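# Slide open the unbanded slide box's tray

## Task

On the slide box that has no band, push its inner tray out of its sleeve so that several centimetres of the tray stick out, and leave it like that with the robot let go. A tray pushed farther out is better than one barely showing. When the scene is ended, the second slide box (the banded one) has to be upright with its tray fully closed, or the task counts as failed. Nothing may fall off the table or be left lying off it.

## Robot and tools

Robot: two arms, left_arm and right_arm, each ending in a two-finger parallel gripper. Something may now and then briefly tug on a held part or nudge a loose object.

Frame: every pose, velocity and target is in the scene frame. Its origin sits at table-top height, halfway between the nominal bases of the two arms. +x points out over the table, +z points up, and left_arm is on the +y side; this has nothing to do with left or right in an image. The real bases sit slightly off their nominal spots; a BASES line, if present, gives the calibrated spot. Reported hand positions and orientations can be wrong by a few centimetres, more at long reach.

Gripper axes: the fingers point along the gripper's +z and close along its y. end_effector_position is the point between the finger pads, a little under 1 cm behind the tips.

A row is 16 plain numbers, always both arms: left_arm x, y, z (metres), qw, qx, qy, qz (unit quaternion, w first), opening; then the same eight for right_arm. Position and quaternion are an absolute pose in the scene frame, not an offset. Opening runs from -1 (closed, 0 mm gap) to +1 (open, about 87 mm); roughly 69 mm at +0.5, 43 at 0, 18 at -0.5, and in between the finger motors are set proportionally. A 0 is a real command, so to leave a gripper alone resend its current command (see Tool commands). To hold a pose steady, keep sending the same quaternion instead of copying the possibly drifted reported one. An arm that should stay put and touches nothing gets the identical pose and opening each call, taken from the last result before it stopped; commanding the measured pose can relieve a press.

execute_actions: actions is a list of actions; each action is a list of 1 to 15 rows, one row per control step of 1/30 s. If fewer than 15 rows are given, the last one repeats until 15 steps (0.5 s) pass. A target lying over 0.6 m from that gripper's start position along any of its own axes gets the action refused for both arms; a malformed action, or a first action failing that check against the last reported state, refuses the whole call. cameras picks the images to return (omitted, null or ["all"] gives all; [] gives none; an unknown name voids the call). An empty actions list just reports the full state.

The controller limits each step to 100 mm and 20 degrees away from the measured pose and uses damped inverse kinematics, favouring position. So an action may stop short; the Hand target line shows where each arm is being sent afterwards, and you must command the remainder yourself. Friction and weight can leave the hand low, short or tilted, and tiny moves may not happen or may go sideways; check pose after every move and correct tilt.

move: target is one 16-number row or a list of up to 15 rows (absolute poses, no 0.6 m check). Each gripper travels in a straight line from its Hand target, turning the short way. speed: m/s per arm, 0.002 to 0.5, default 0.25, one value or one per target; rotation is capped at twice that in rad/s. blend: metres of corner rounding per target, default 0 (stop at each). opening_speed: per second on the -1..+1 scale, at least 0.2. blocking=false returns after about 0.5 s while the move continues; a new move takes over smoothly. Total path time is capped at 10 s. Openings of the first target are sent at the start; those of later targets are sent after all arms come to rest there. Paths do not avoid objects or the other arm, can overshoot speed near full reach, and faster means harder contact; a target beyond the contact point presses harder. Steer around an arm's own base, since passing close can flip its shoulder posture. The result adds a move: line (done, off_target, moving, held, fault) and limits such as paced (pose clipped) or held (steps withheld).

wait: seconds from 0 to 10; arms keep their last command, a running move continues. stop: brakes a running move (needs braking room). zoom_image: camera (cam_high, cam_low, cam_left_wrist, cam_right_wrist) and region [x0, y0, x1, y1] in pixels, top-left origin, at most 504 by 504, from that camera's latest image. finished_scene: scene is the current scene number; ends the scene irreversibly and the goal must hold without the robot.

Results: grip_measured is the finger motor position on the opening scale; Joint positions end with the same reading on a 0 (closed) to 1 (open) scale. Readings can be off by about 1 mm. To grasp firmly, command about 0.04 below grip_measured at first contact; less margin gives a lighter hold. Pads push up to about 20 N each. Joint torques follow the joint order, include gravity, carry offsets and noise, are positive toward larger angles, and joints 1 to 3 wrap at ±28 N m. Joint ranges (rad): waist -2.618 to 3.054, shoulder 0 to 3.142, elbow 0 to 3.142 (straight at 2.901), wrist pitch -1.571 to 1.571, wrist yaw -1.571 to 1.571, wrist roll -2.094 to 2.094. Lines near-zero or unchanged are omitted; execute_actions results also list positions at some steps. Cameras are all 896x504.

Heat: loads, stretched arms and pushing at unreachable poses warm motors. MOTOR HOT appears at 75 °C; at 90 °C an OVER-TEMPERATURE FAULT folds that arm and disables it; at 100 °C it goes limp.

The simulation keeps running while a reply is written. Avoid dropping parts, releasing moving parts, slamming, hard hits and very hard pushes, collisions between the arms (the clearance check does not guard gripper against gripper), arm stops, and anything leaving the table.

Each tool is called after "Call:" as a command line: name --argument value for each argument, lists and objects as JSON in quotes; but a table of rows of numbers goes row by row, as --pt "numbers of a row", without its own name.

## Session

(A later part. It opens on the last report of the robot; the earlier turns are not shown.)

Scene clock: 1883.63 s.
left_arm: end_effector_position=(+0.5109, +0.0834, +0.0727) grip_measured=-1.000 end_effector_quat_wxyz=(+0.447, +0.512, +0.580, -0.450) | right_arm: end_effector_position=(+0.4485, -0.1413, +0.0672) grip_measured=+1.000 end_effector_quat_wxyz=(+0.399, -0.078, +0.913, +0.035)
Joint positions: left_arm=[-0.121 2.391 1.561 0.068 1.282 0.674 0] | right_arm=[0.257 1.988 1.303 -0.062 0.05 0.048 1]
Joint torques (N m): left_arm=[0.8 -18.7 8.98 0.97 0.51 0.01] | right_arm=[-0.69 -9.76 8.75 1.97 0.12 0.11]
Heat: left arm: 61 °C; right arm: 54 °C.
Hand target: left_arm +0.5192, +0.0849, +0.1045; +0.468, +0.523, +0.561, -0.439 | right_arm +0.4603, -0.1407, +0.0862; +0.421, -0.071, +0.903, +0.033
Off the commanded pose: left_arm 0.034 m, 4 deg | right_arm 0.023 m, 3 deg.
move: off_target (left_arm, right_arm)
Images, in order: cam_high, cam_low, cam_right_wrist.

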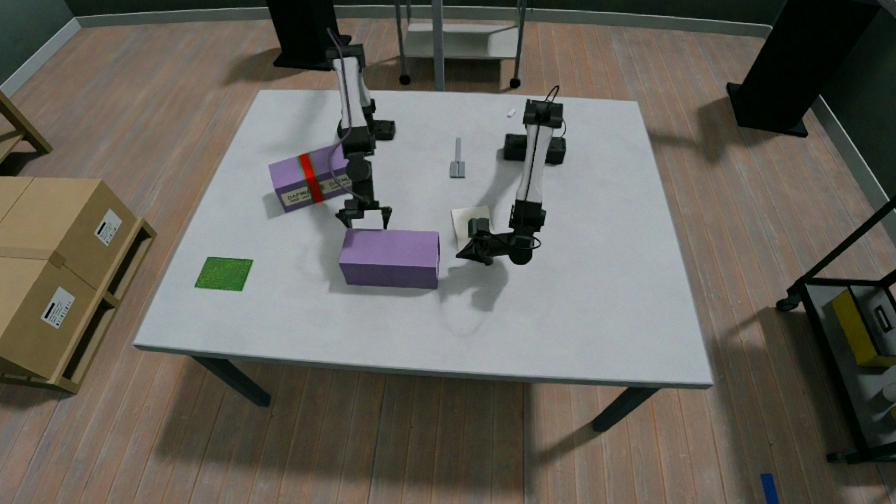

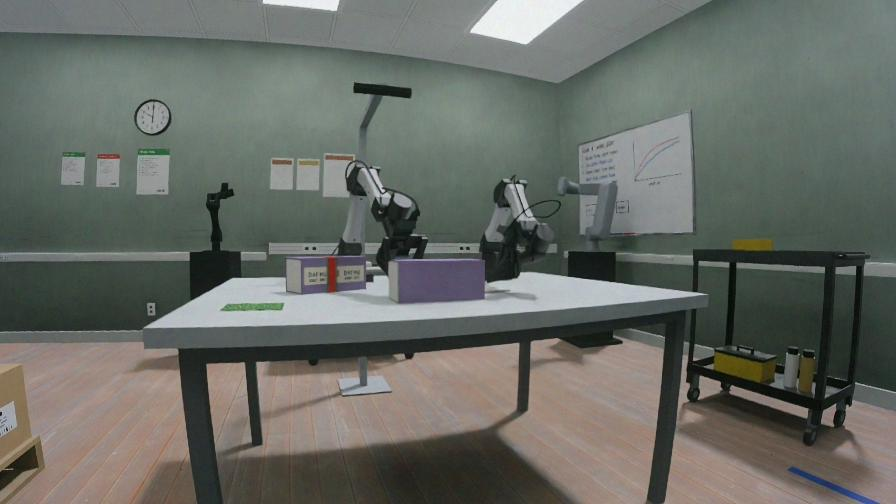

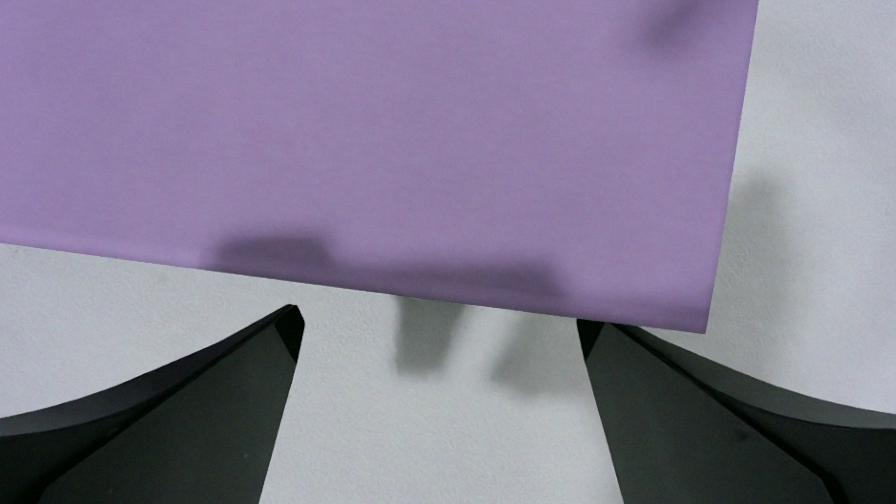

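Call:
move --pt "0.520 0.085 0.105 0.468 0.523 0.561 -0.439 -1 0.456 -0.146 0.088 0.4213 -0.0711 0.9035 0.0332 1" --pt "0.520 0.085 0.105 0.468 0.523 0.561 -0.439 -1 0.464 -0.1438 0.090 0.4213 -0.0711 0.9035 0.0332 1" --speed 0.05 --cameras '["cam_right_wrist","cam_low"]'

Call:
zoom_image --camera "cam_low" --region '[350, 220, 450, 320]'

Scene clock: 1894.10 s.
left_arm: end_effector_position=(+0.5109, +0.0834, +0.0727) grip_measured=-1.000 end_effector_quat_wxyz=(+0.447, +0.512, +0.580, -0.450) | right_arm: end_effector_position=(+0.4523, -0.1427, +0.0722) grip_measured=+1.000 end_effector_quat_wxyz=(+0.403, -0.076, +0.911, +0.034)
Joint positions: left_arm=[-0.121 2.391 1.561 0.068 1.282 0.674 0] | right_arm=[0.253 1.988 1.319 -0.069 0.051 0.048 1]
Joint torques (N m): left_arm=[0.5 -18.69 8.96 0.93 0.5 0.07] | right_arm=[-1.13 -9.59 9.1 1.86 0.05 0.04]
Hand target: left_arm +0.5192, +0.0849, +0.1045; +0.468, +0.523, +0.561, -0.439 | right_arm +0.4634, -0.1440, +0.0902; +0.422, -0.071, +0.903, +0.033
Off the commanded pose: left_arm 0.034 m, 4 deg | right_arm 0.021 m, 2 deg.
move: off_target (left_arm, right_arm)
Images, in order: cam_low, cam_right_wrist.

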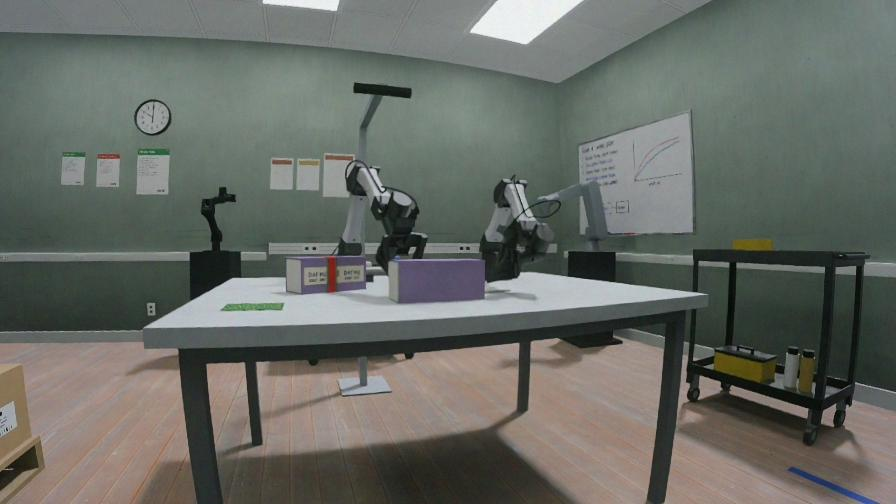

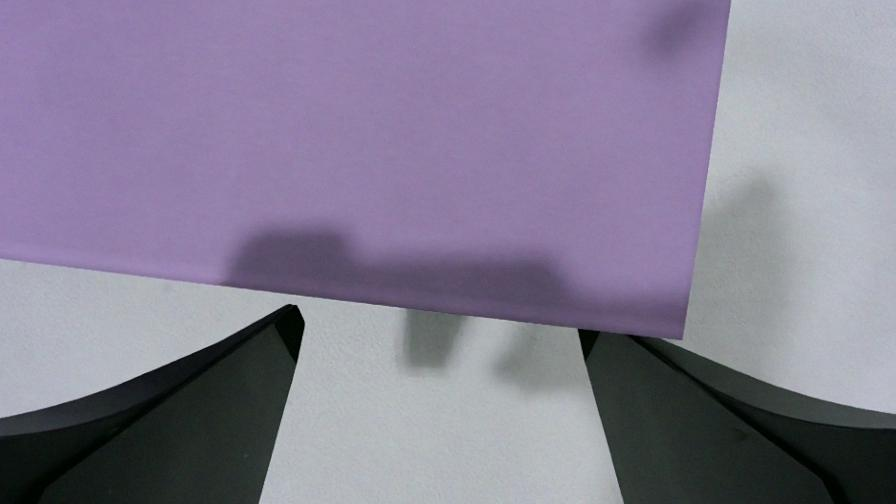

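Scaled by 5.040 from the camera's 896x504 image, which has a finer 1280x720 frame.

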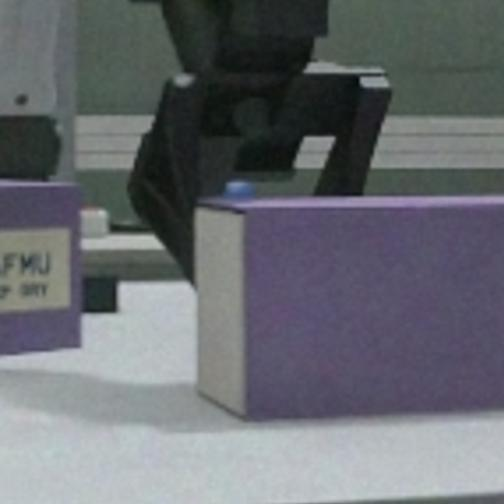

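Call:
move --target '[0.520,0.085,0.105,0.468,0.523,0.561,-0.439,-1,0.472,-0.1443,0.092,0.4213,-0.0711,0.9035,0.0332,1]' --speed 0.05 --cameras '["cam_right_wrist","cam_low"]'

Call:
zoom_image --camera "cam_low" --region '[350, 220, 450, 320]'

Scene clock: 1903.03 s.
left_arm: end_effector_position=(+0.5109, +0.0834, +0.0727) grip_measured=-1.000 end_effector_quat_wxyz=(+0.447, +0.512, +0.580, -0.450) | right_arm: end_effector_position=(+0.4596, -0.1436, +0.0790) grip_measured=+1.000 end_effector_quat_wxyz=(+0.406, -0.073, +0.910, +0.034)
Joint positions: left_arm=[-0.121 2.391 1.561 0.068 1.282 0.674 0] | right_arm=[0.248 1.999 1.361 -0.095 0.051 0.048 1]
Joint torques (N m): left_arm=[0.94 -19 8.94 0.99 0.45 0.05] | right_arm=[-1.14 -8.65 9.32 1.93 0.01 -0.01]
Hand target: left_arm +0.5192, +0.0849, +0.1045; +0.468, +0.523, +0.561, -0.439 | right_arm +0.4713, -0.1444, +0.0922; +0.421, -0.071, +0.903, +0.033
Off the commanded pose: left_arm 0.034 m, 4 deg | right_arm 0.018 m, 2 deg.
move: off_target (left_arm, right_arm)
Images, in order: cam_low, cam_right_wrist.

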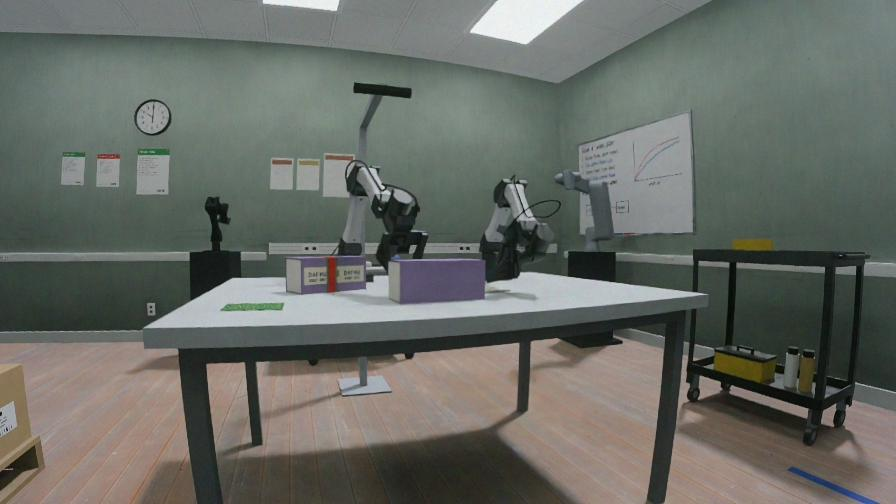

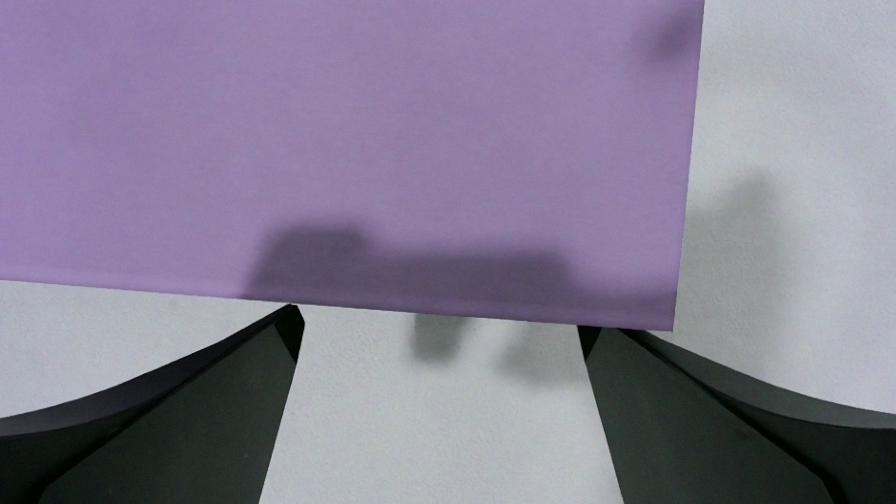

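Scaled by 5.040 from the camera's 896x504 image, which has a finer 1280x720 frame.

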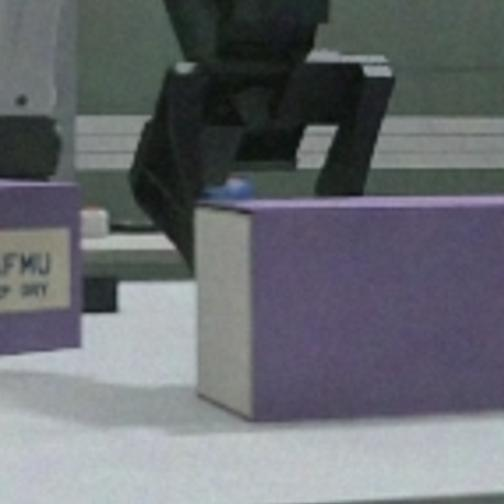

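Call:
move --target '[0.520,0.085,0.105,0.468,0.523,0.561,-0.439,-1,0.472,-0.132,0.092,0.4213,-0.0711,0.9035,0.0332,1]' --speed 0.04 --cameras '["cam_right_wrist","cam_low","cam_left_wrist"]'

Call:
zoom_image --camera "cam_low" --region '[350, 220, 450, 320]'

Scene clock: 1918.83 s.
left_arm: end_effector_position=(+0.5109, +0.0834, +0.0727) grip_measured=-1.000 end_effector_quat_wxyz=(+0.447, +0.512, +0.580, -0.450) | right_arm: end_effector_position=(+0.4601, -0.1362, +0.0782) grip_measured=+1.000 end_effector_quat_wxyz=(+0.404, -0.075, +0.911, +0.033)
Joint positions: left_arm=[-0.121 2.391 1.561 0.068 1.282 0.674 0] | right_arm=[0.265 2.01 1.376 -0.103 0.062 0.057 1]
Joint torques (N m): left_arm=[0.81 -18.82 8.84 0.95 0.51 0.02] | right_arm=[-0.23 -8.79 9.33 1.96 0.11 0.14]
Hand target: left_arm +0.5192, +0.0849, +0.1045; +0.468, +0.523, +0.561, -0.439 | right_arm +0.4713, -0.1322, +0.0923; +0.422, -0.071, +0.903, +0.033
Off the commanded pose: left_arm 0.034 m, 4 deg | right_arm 0.019 m, 2 deg.
move: off_target (left_arm, right_arm)
Images, in order: cam_low, cam_left_wrist, cam_right_wrist.

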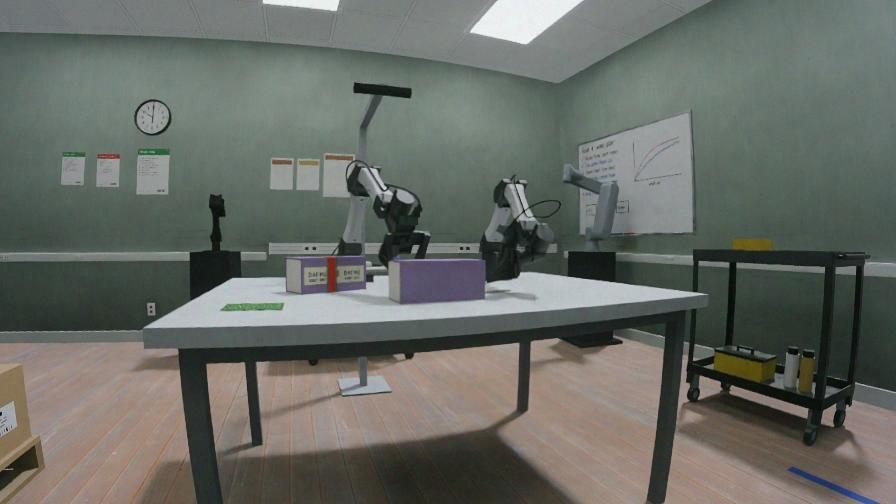

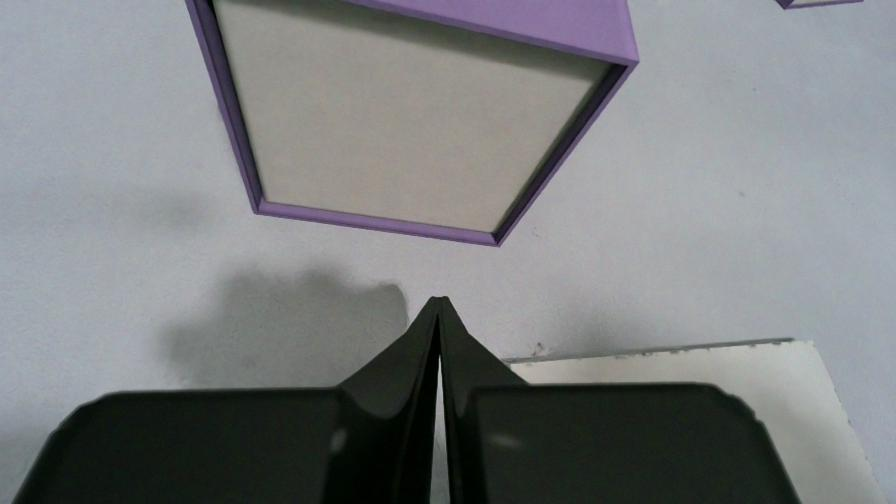

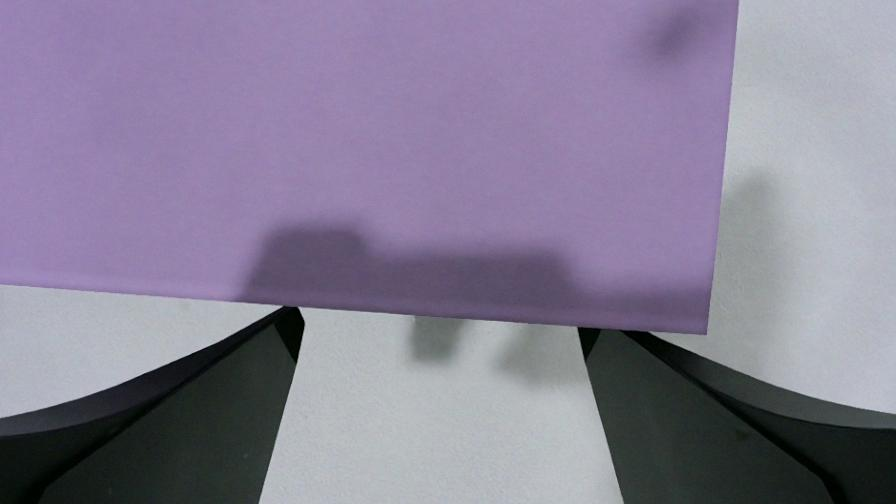

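Scaled by 5.040 from the camera's 896x504 image, which has a finer 1280x720 frame.

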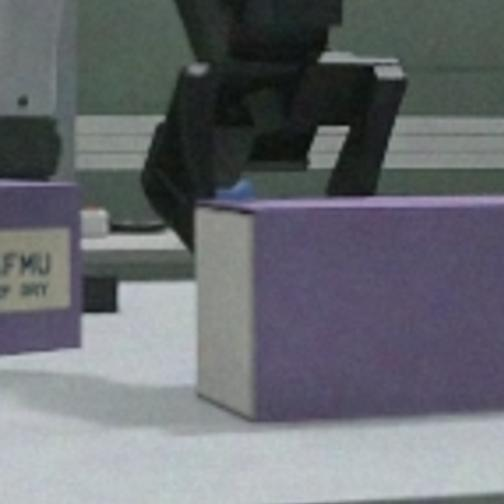

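Call:
move --pt "0.520 0.085 0.105 0.468 0.523 0.561 -0.439 -1 0.456 -0.136 0.090 0.4213 -0.0711 0.9035 0.0332 1" --pt "0.520 0.085 0.105 0.468 0.523 0.561 -0.439 -1 0.456 -0.156 0.090 0.4213 -0.0711 0.9035 0.0332 1" --pt "0.520 0.085 0.105 0.468 0.523 0.561 -0.439 -1 0.474 -0.156 0.090 0.4213 -0.0711 0.9035 0.0332 1" --speed 0.06 --cameras '["cam_right_wrist","cam_low"]'

Call:
zoom_image --camera "cam_low" --region '[350, 220, 450, 320]'

Call:
zoom_image --camera "cam_right_wrist" --region '[520, 240, 680, 400]'

Scene clock: 1937.77 s.
left_arm: end_effector_position=(+0.5109, +0.0834, +0.0727) grip_measured=-1.000 end_effector_quat_wxyz=(+0.447, +0.512, +0.580, -0.450) | right_arm: end_effector_position=(+0.4627, -0.1569, +0.0781) grip_measured=+1.000 end_effector_quat_wxyz=(+0.407, -0.069, +0.910, +0.028)
Joint positions: left_arm=[-0.121 2.391 1.561 0.068 1.282 0.674 0] | right_arm=[0.222 2.001 1.358 -0.087 0.046 0.033 1]
Joint torques (N m): left_arm=[0.77 -18.74 8.83 0.98 0.54 0] | right_arm=[-1.24 -8.75 8.99 1.97 -0.17 -0.04]
Hand target: left_arm +0.5192, +0.0849, +0.1045; +0.468, +0.523, +0.561, -0.439 | right_arm +0.4734, -0.1562, +0.0902; +0.422, -0.071, +0.903, +0.033
Off the commanded pose: left_arm 0.034 m, 4 deg | right_arm 0.016 m, 2 deg.
move: off_target (left_arm, right_arm)
Images, in order: cam_low, cam_right_wrist.

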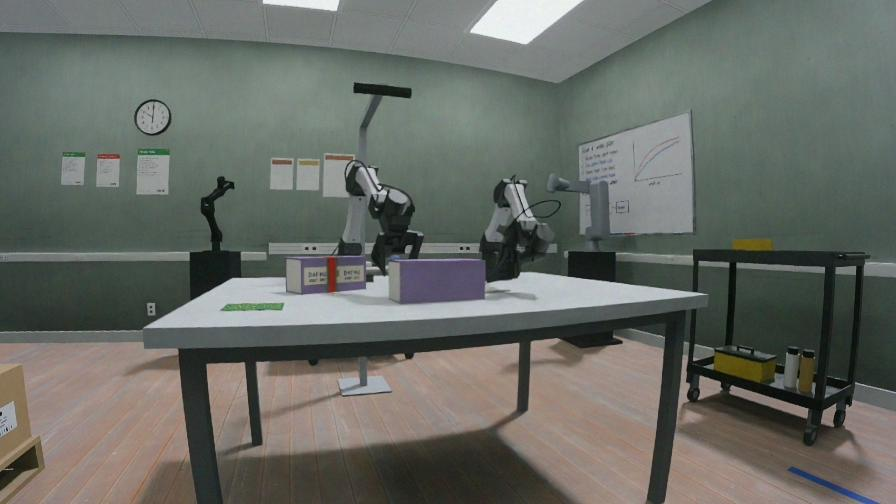

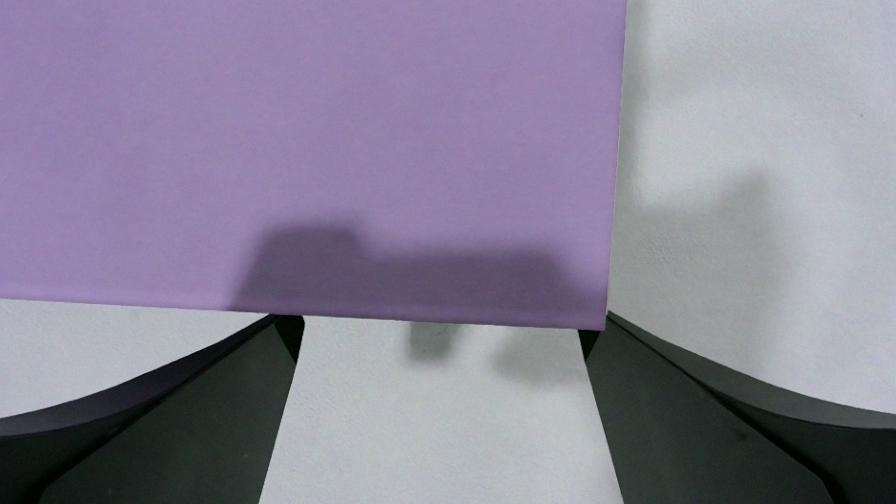

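Scaled by 5.040 from the camera's 896x504 image, which has a finer 1280x720 frame.

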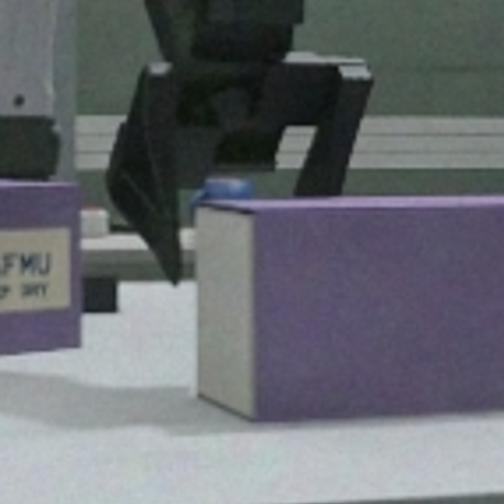

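Scaled by 3.150 from the camera's 896x504 image, which has a finer 1280x720 frame.

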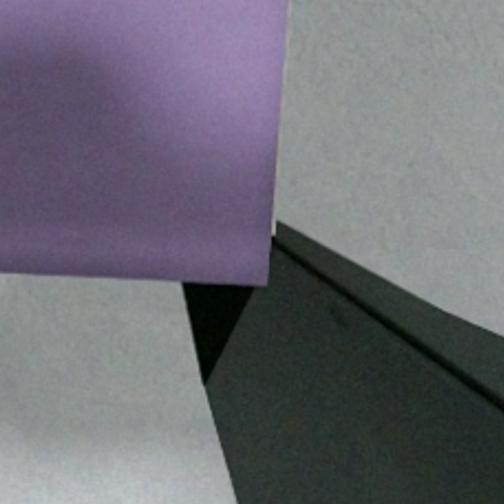

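Call:
move --pt "0.520 0.085 0.105 0.468 0.523 0.561 -0.439 -1 0.473 -0.156 0.090 0.4199 -0.1026 0.9005 0.0478 1" --pt "0.520 0.085 0.105 0.468 0.523 0.561 -0.439 -1 0.473 -0.149 0.090 0.4199 -0.1026 0.9005 0.0478 1" --speed 0.05 --cameras '["cam_right_wrist","cam_low"]'

Call:
zoom_image --camera "cam_low" --region '[350, 220, 450, 320]'

Call:
zoom_image --camera "cam_right_wrist" --region '[520, 240, 680, 400]'

Scene clock: 1962.40 s.
left_arm: end_effector_position=(+0.5109, +0.0834, +0.0727) grip_measured=-1.000 end_effector_quat_wxyz=(+0.447, +0.512, +0.580, -0.450) | right_arm: end_effector_position=(+0.4626, -0.1560, +0.0780) grip_measured=+1.000 end_effector_quat_wxyz=(+0.406, -0.097, +0.908, +0.041)
Joint positions: left_arm=[-0.121 2.391 1.561 0.068 1.282 0.674 0] | right_arm=[0.208 2.001 1.358 -0.087 -0.012 -0.016 1]
Joint torques (N m): left_arm=[0.8 -18.93 8.92 0.99 0.46 0.06] | right_arm=[-0.21 -8.64 9.16 1.95 -0.13 0]
Hand target: left_arm +0.5192, +0.0849, +0.1045; +0.468, +0.523, +0.561, -0.439 | right_arm +0.4724, -0.1492, +0.0902; +0.420, -0.103, +0.900, +0.048
Off the commanded pose: left_arm 0.034 m, 4 deg | right_arm 0.017 m, 2 deg.
move: off_target (left_arm, right_arm)
Images, in order: cam_low, cam_right_wrist.

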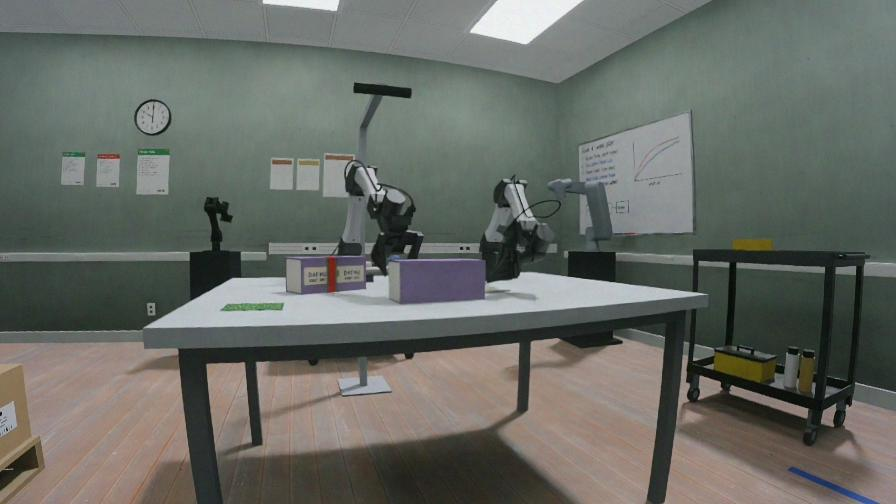

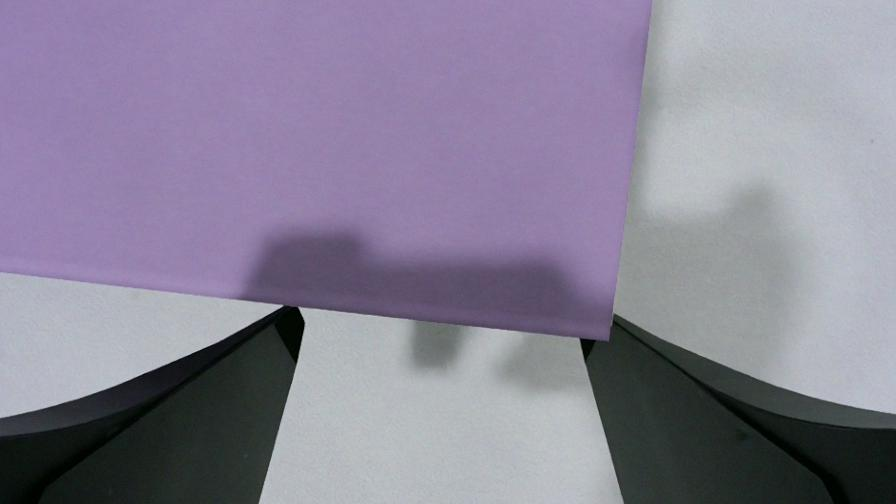

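Scaled by 5.040 from the camera's 896x504 image, which has a finer 1280x720 frame.

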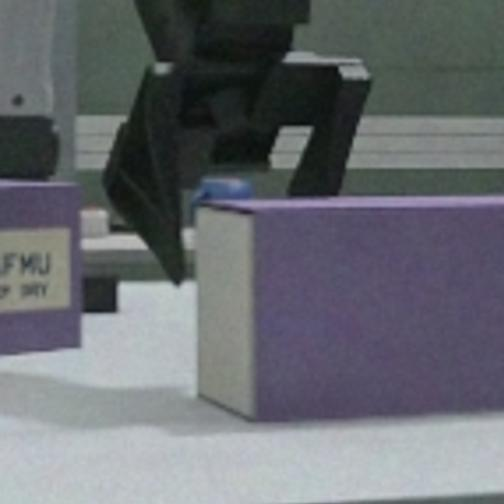

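Scaled by 3.150 from the camera's 896x504 image, which has a finer 1280x720 frame.

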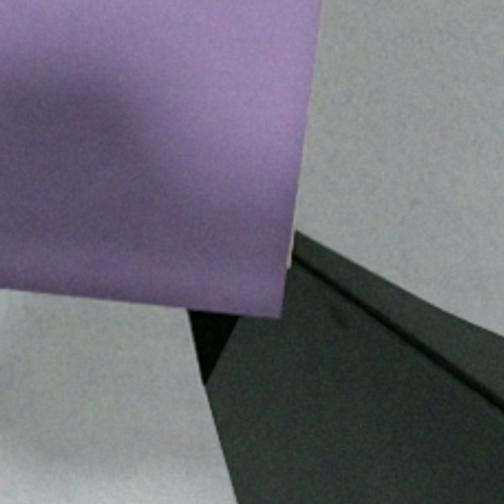

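Call:
move --target '[0.520,0.085,0.105,0.468,0.523,0.561,-0.439,-1,0.473,-0.144,0.090,0.4199,-0.1026,0.9005,0.0478,1]' --speed 0.05 --cameras '["cam_right_wrist","cam_low"]'

Call:
zoom_image --camera "cam_low" --region '[350, 220, 450, 320]'

Call:
zoom_image --camera "cam_right_wrist" --region '[520, 240, 680, 400]'

Scene clock: 1971.10 s.
left_arm: end_effector_position=(+0.5109, +0.0834, +0.0727) grip_measured=-1.000 end_effector_quat_wxyz=(+0.447, +0.512, +0.580, -0.450) | right_arm: end_effector_position=(+0.4621, -0.1498, +0.0775) grip_measured=+1.000 end_effector_quat_wxyz=(+0.405, -0.102, +0.907, +0.043)
Joint positions: left_arm=[-0.121 2.391 1.561 0.068 1.282 0.674 0] | right_arm=[0.22 2.004 1.361 -0.088 -0.012 -0.016 1]
Joint torques (N m): left_arm=[0.77 -18.89 9.13 0.97 0.52 0.06] | right_arm=[-0.23 -8.64 9.28 1.94 -0.06 0.09]
Hand target: left_arm +0.5192, +0.0849, +0.1045; +0.468, +0.523, +0.561, -0.439 | right_arm +0.4723, -0.1440, +0.0903; +0.420, -0.103, +0.900, +0.048
Off the commanded pose: left_arm 0.034 m, 4 deg | right_arm 0.018 m, 2 deg.
move: off_target (left_arm, right_arm)
Images, in order: cam_low, cam_right_wrist.

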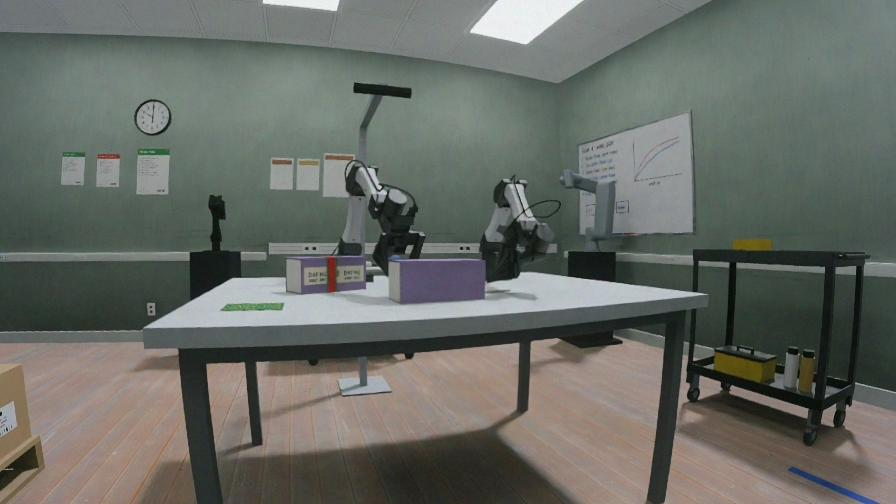

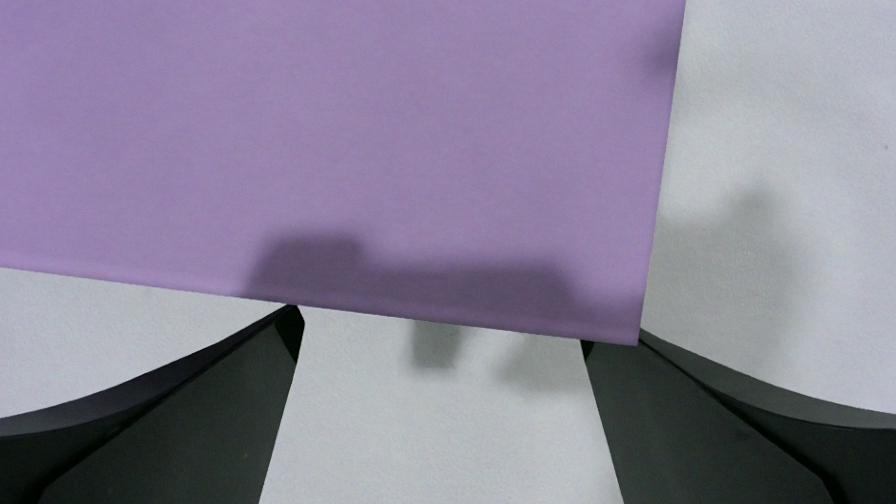

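Scaled by 5.040 from the camera's 896x504 image, which has a finer 1280x720 frame.

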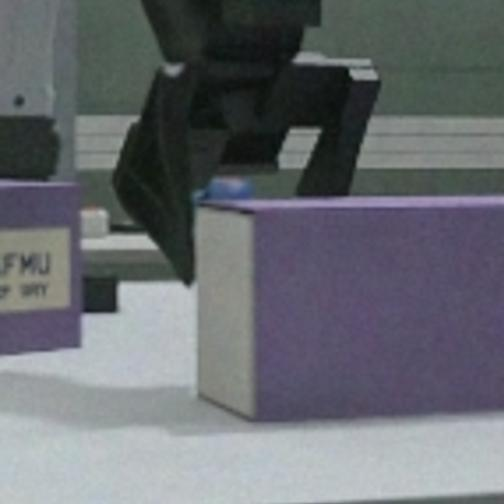

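Scaled by 3.150 from the camera's 896x504 image, which has a finer 1280x720 frame.

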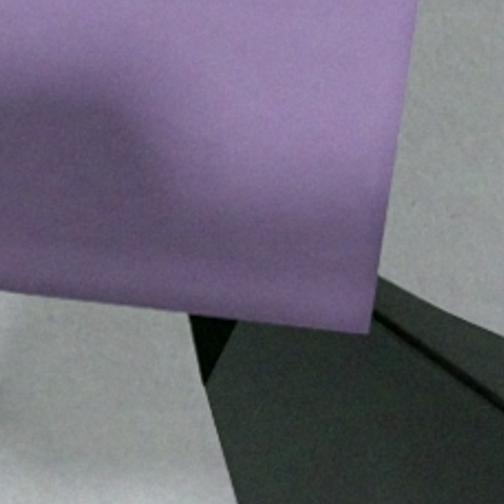

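Call:
move --target '[0.520,0.085,0.105,0.468,0.523,0.561,-0.439,-1,0.4735,-0.136,0.090,0.4199,-0.1026,0.9005,0.0478,1]' --speed 0.03 --cameras '["cam_right_wrist","cam_low"]'

Call:
zoom_image --camera "cam_low" --region '[350, 220, 450, 320]'

Call:
zoom_image --camera "cam_right_wrist" --region '[520, 240, 680, 400]'

Scene clock: 1982.27 s.
left_arm: end_effector_position=(+0.5109, +0.0834, +0.0727) grip_measured=-1.000 end_effector_quat_wxyz=(+0.447, +0.512, +0.580, -0.450) | right_arm: end_effector_position=(+0.4631, -0.1447, +0.0772) grip_measured=+1.000 end_effector_quat_wxyz=(+0.405, -0.102, +0.908, +0.041)
Joint positions: left_arm=[-0.121 2.391 1.561 0.068 1.282 0.674 0] | right_arm=[0.233 2.012 1.372 -0.092 0.002 -0.009 1]
Joint torques (N m): left_arm=[0.77 -18.7 8.91 0.91 0.47 0.07] | right_arm=[0.2 -8.77 9.33 1.92 -0.05 0.14]
Hand target: left_arm +0.5192, +0.0849, +0.1045; +0.468, +0.523, +0.561, -0.439 | right_arm +0.4728, -0.1361, +0.0903; +0.420, -0.103, +0.900, +0.048
Off the commanded pose: left_arm 0.034 m, 4 deg | right_arm 0.019 m, 2 deg.
move: off_target (left_arm, right_arm)
Images, in order: cam_low, cam_right_wrist.

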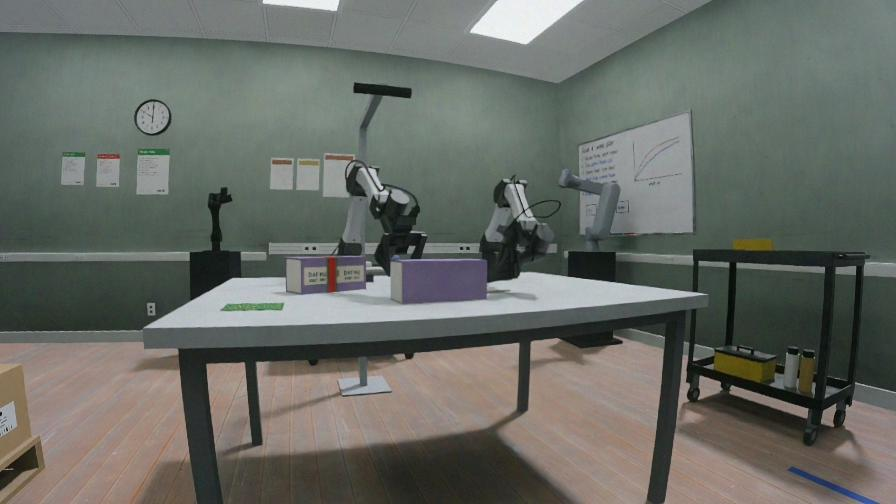

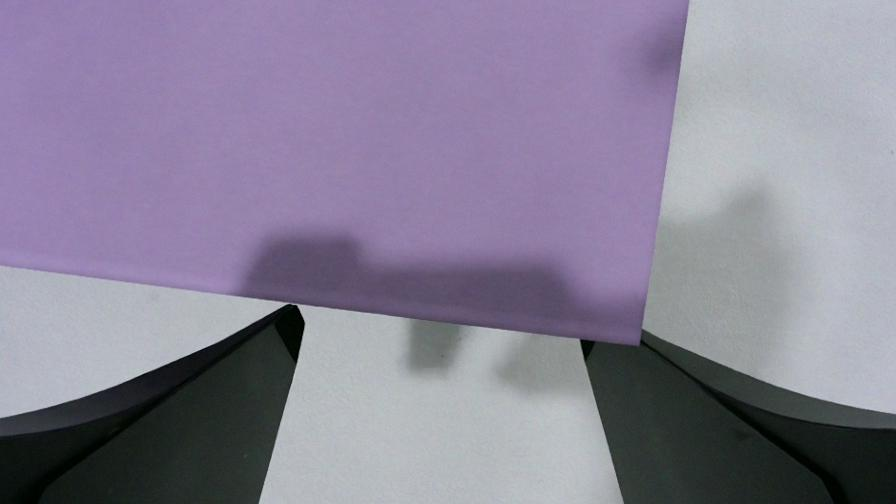

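Scaled by 5.040 from the camera's 896x504 image, which has a finer 1280x720 frame.

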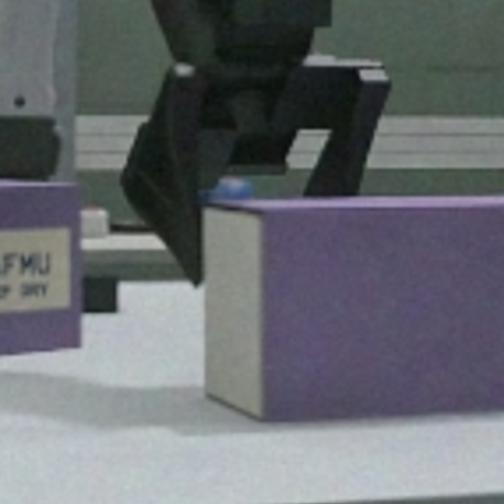

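Scaled by 3.150 from the camera's 896x504 image, which has a finer 1280x720 frame.

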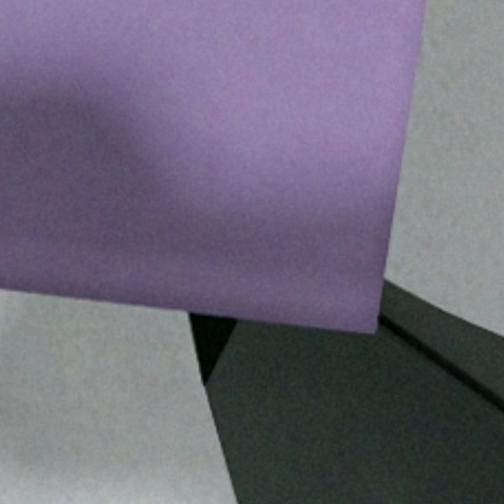

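Call:
move --pt "0.520 0.085 0.105 0.468 0.523 0.561 -0.439 -1 0.4735 -0.150 0.090 0.4199 -0.1026 0.9005 0.0478 1" --pt "0.520 0.085 0.105 0.468 0.523 0.561 -0.439 -1 0.460 -0.150 0.088 0.4199 -0.1026 0.9005 0.0478 1" --pt "0.520 0.085 0.105 0.468 0.523 0.561 -0.439 -1 0.4695 -0.150 0.090 0.4199 -0.1026 0.9005 0.0478 1" --pt "0.520 0.085 0.105 0.468 0.523 0.561 -0.439 -1 0.4695 -0.137 0.090 0.4199 -0.1026 0.9005 0.0478 1" --speed 0.04 --cameras '["cam_right_wrist","cam_low"]'

Call:
zoom_image --camera "cam_low" --region '[350, 220, 450, 320]'

Call:
zoom_image --camera "cam_right_wrist" --region '[520, 240, 680, 400]'

Scene clock: 1998.97 s.
left_arm: end_effector_position=(+0.5109, +0.0834, +0.0727) grip_measured=-1.000 end_effector_quat_wxyz=(+0.447, +0.512, +0.580, -0.450) | right_arm: end_effector_position=(+0.4566, -0.1402, +0.0703) grip_measured=+1.000 end_effector_quat_wxyz=(+0.398, -0.107, +0.910, +0.047)
Joint positions: left_arm=[-0.121 2.391 1.561 0.068 1.282 0.674 0] | right_arm=[0.241 2.01 1.349 -0.084 -0.008 -0.007 1]
Joint torques (N m): left_arm=[0.59 -18.76 8.95 1.07 0.51 0.03] | right_arm=[-0.47 -9.74 9.39 1.92 0.04 0.15]
Hand target: left_arm +0.5192, +0.0849, +0.1045; +0.468, +0.523, +0.561, -0.439 | right_arm +0.4687, -0.1371, +0.0903; +0.420, -0.103, +0.900, +0.048
Off the commanded pose: left_arm 0.034 m, 4 deg | right_arm 0.024 m, 3 deg.
move: off_target (left_arm, right_arm)
Images, in order: cam_low, cam_right_wrist.

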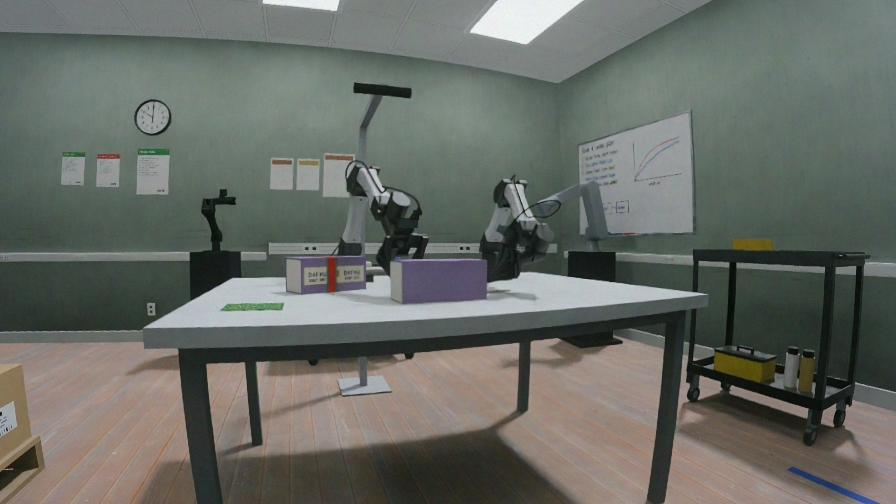

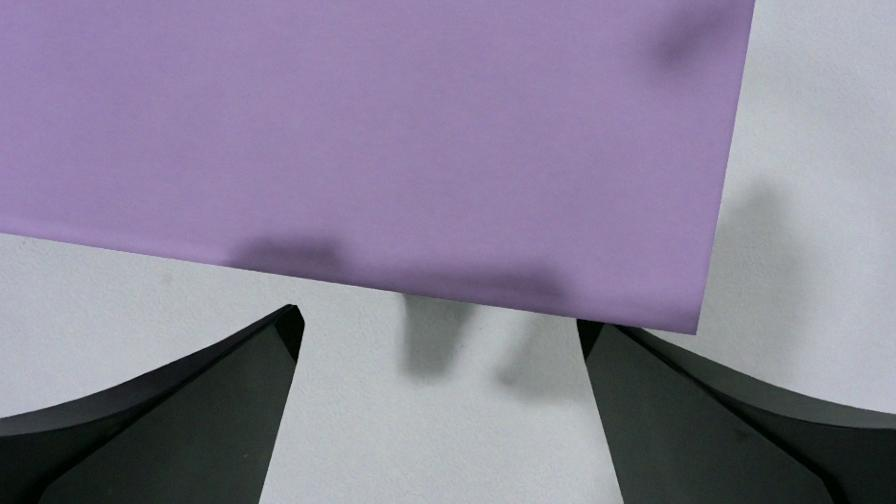

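Scaled by 5.040 from the camera's 896x504 image, which has a finer 1280x720 frame.

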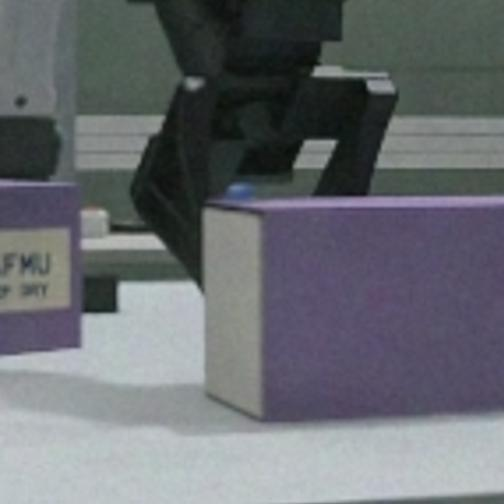

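Scaled by 3.150 from the camera's 896x504 image, which has a finer 1280x720 frame.

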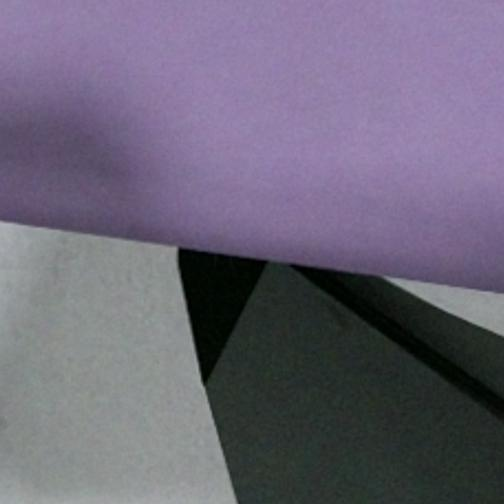

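Call:
move --pt "0.520 0.085 0.105 0.468 0.523 0.561 -0.439 -1 0.467 -0.148 0.092 0.4199 -0.1026 0.9005 0.0478 1" --pt "0.520 0.085 0.105 0.468 0.523 0.561 -0.439 -1 0.472 -0.148 0.092 0.4199 -0.1026 0.9005 0.0478 1" --speed 0.04 --cameras '["cam_right_wrist"]'

Call:
zoom_image --camera "cam_right_wrist" --region '[520, 240, 680, 400]'

Scene clock: 2019.57 s.
left_arm: end_effector_position=(+0.5109, +0.0834, +0.0727) grip_measured=-1.000 end_effector_quat_wxyz=(+0.447, +0.512, +0.580, -0.450) | right_arm: end_effector_position=(+0.4614, -0.1503, +0.0737) grip_measured=+1.000 end_effector_quat_wxyz=(+0.402, -0.099, +0.909, +0.042)
Joint positions: left_arm=[-0.121 2.391 1.561 0.068 1.282 0.674 0] | right_arm=[0.22 2.01 1.358 -0.086 -0.008 -0.011 1]
Joint torques (N m): left_arm=[0.72 -18.69 8.88 1.02 0.47 0.04] | right_arm=[-0.96 -9.88 9.09 1.86 -0.15 -0.03]
Hand target: left_arm +0.5192, +0.0849, +0.1045; +0.468, +0.523, +0.561, -0.439 | right_arm +0.4714, -0.1481, +0.0921; +0.420, -0.103, +0.900, +0.048
Off the commanded pose: left_arm 0.034 m, 4 deg | right_arm 0.021 m, 2 deg.
move: off_target (left_arm, right_arm)
Images, in order: cam_right_wrist.

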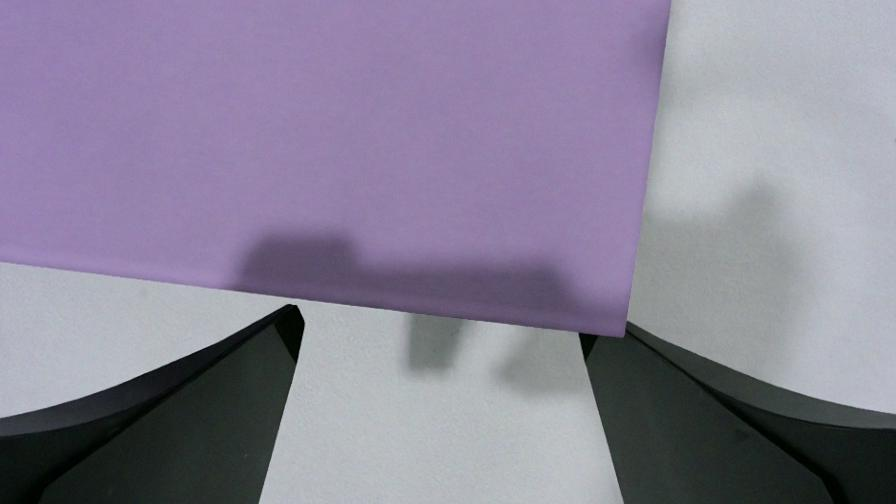

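Scaled by 3.150 from the camera's 896x504 image, which has a finer 1280x720 frame.

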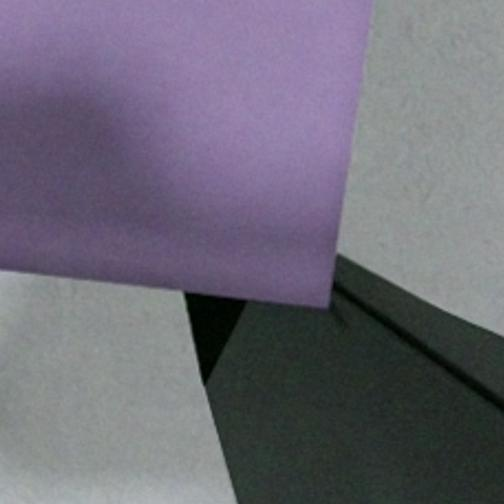

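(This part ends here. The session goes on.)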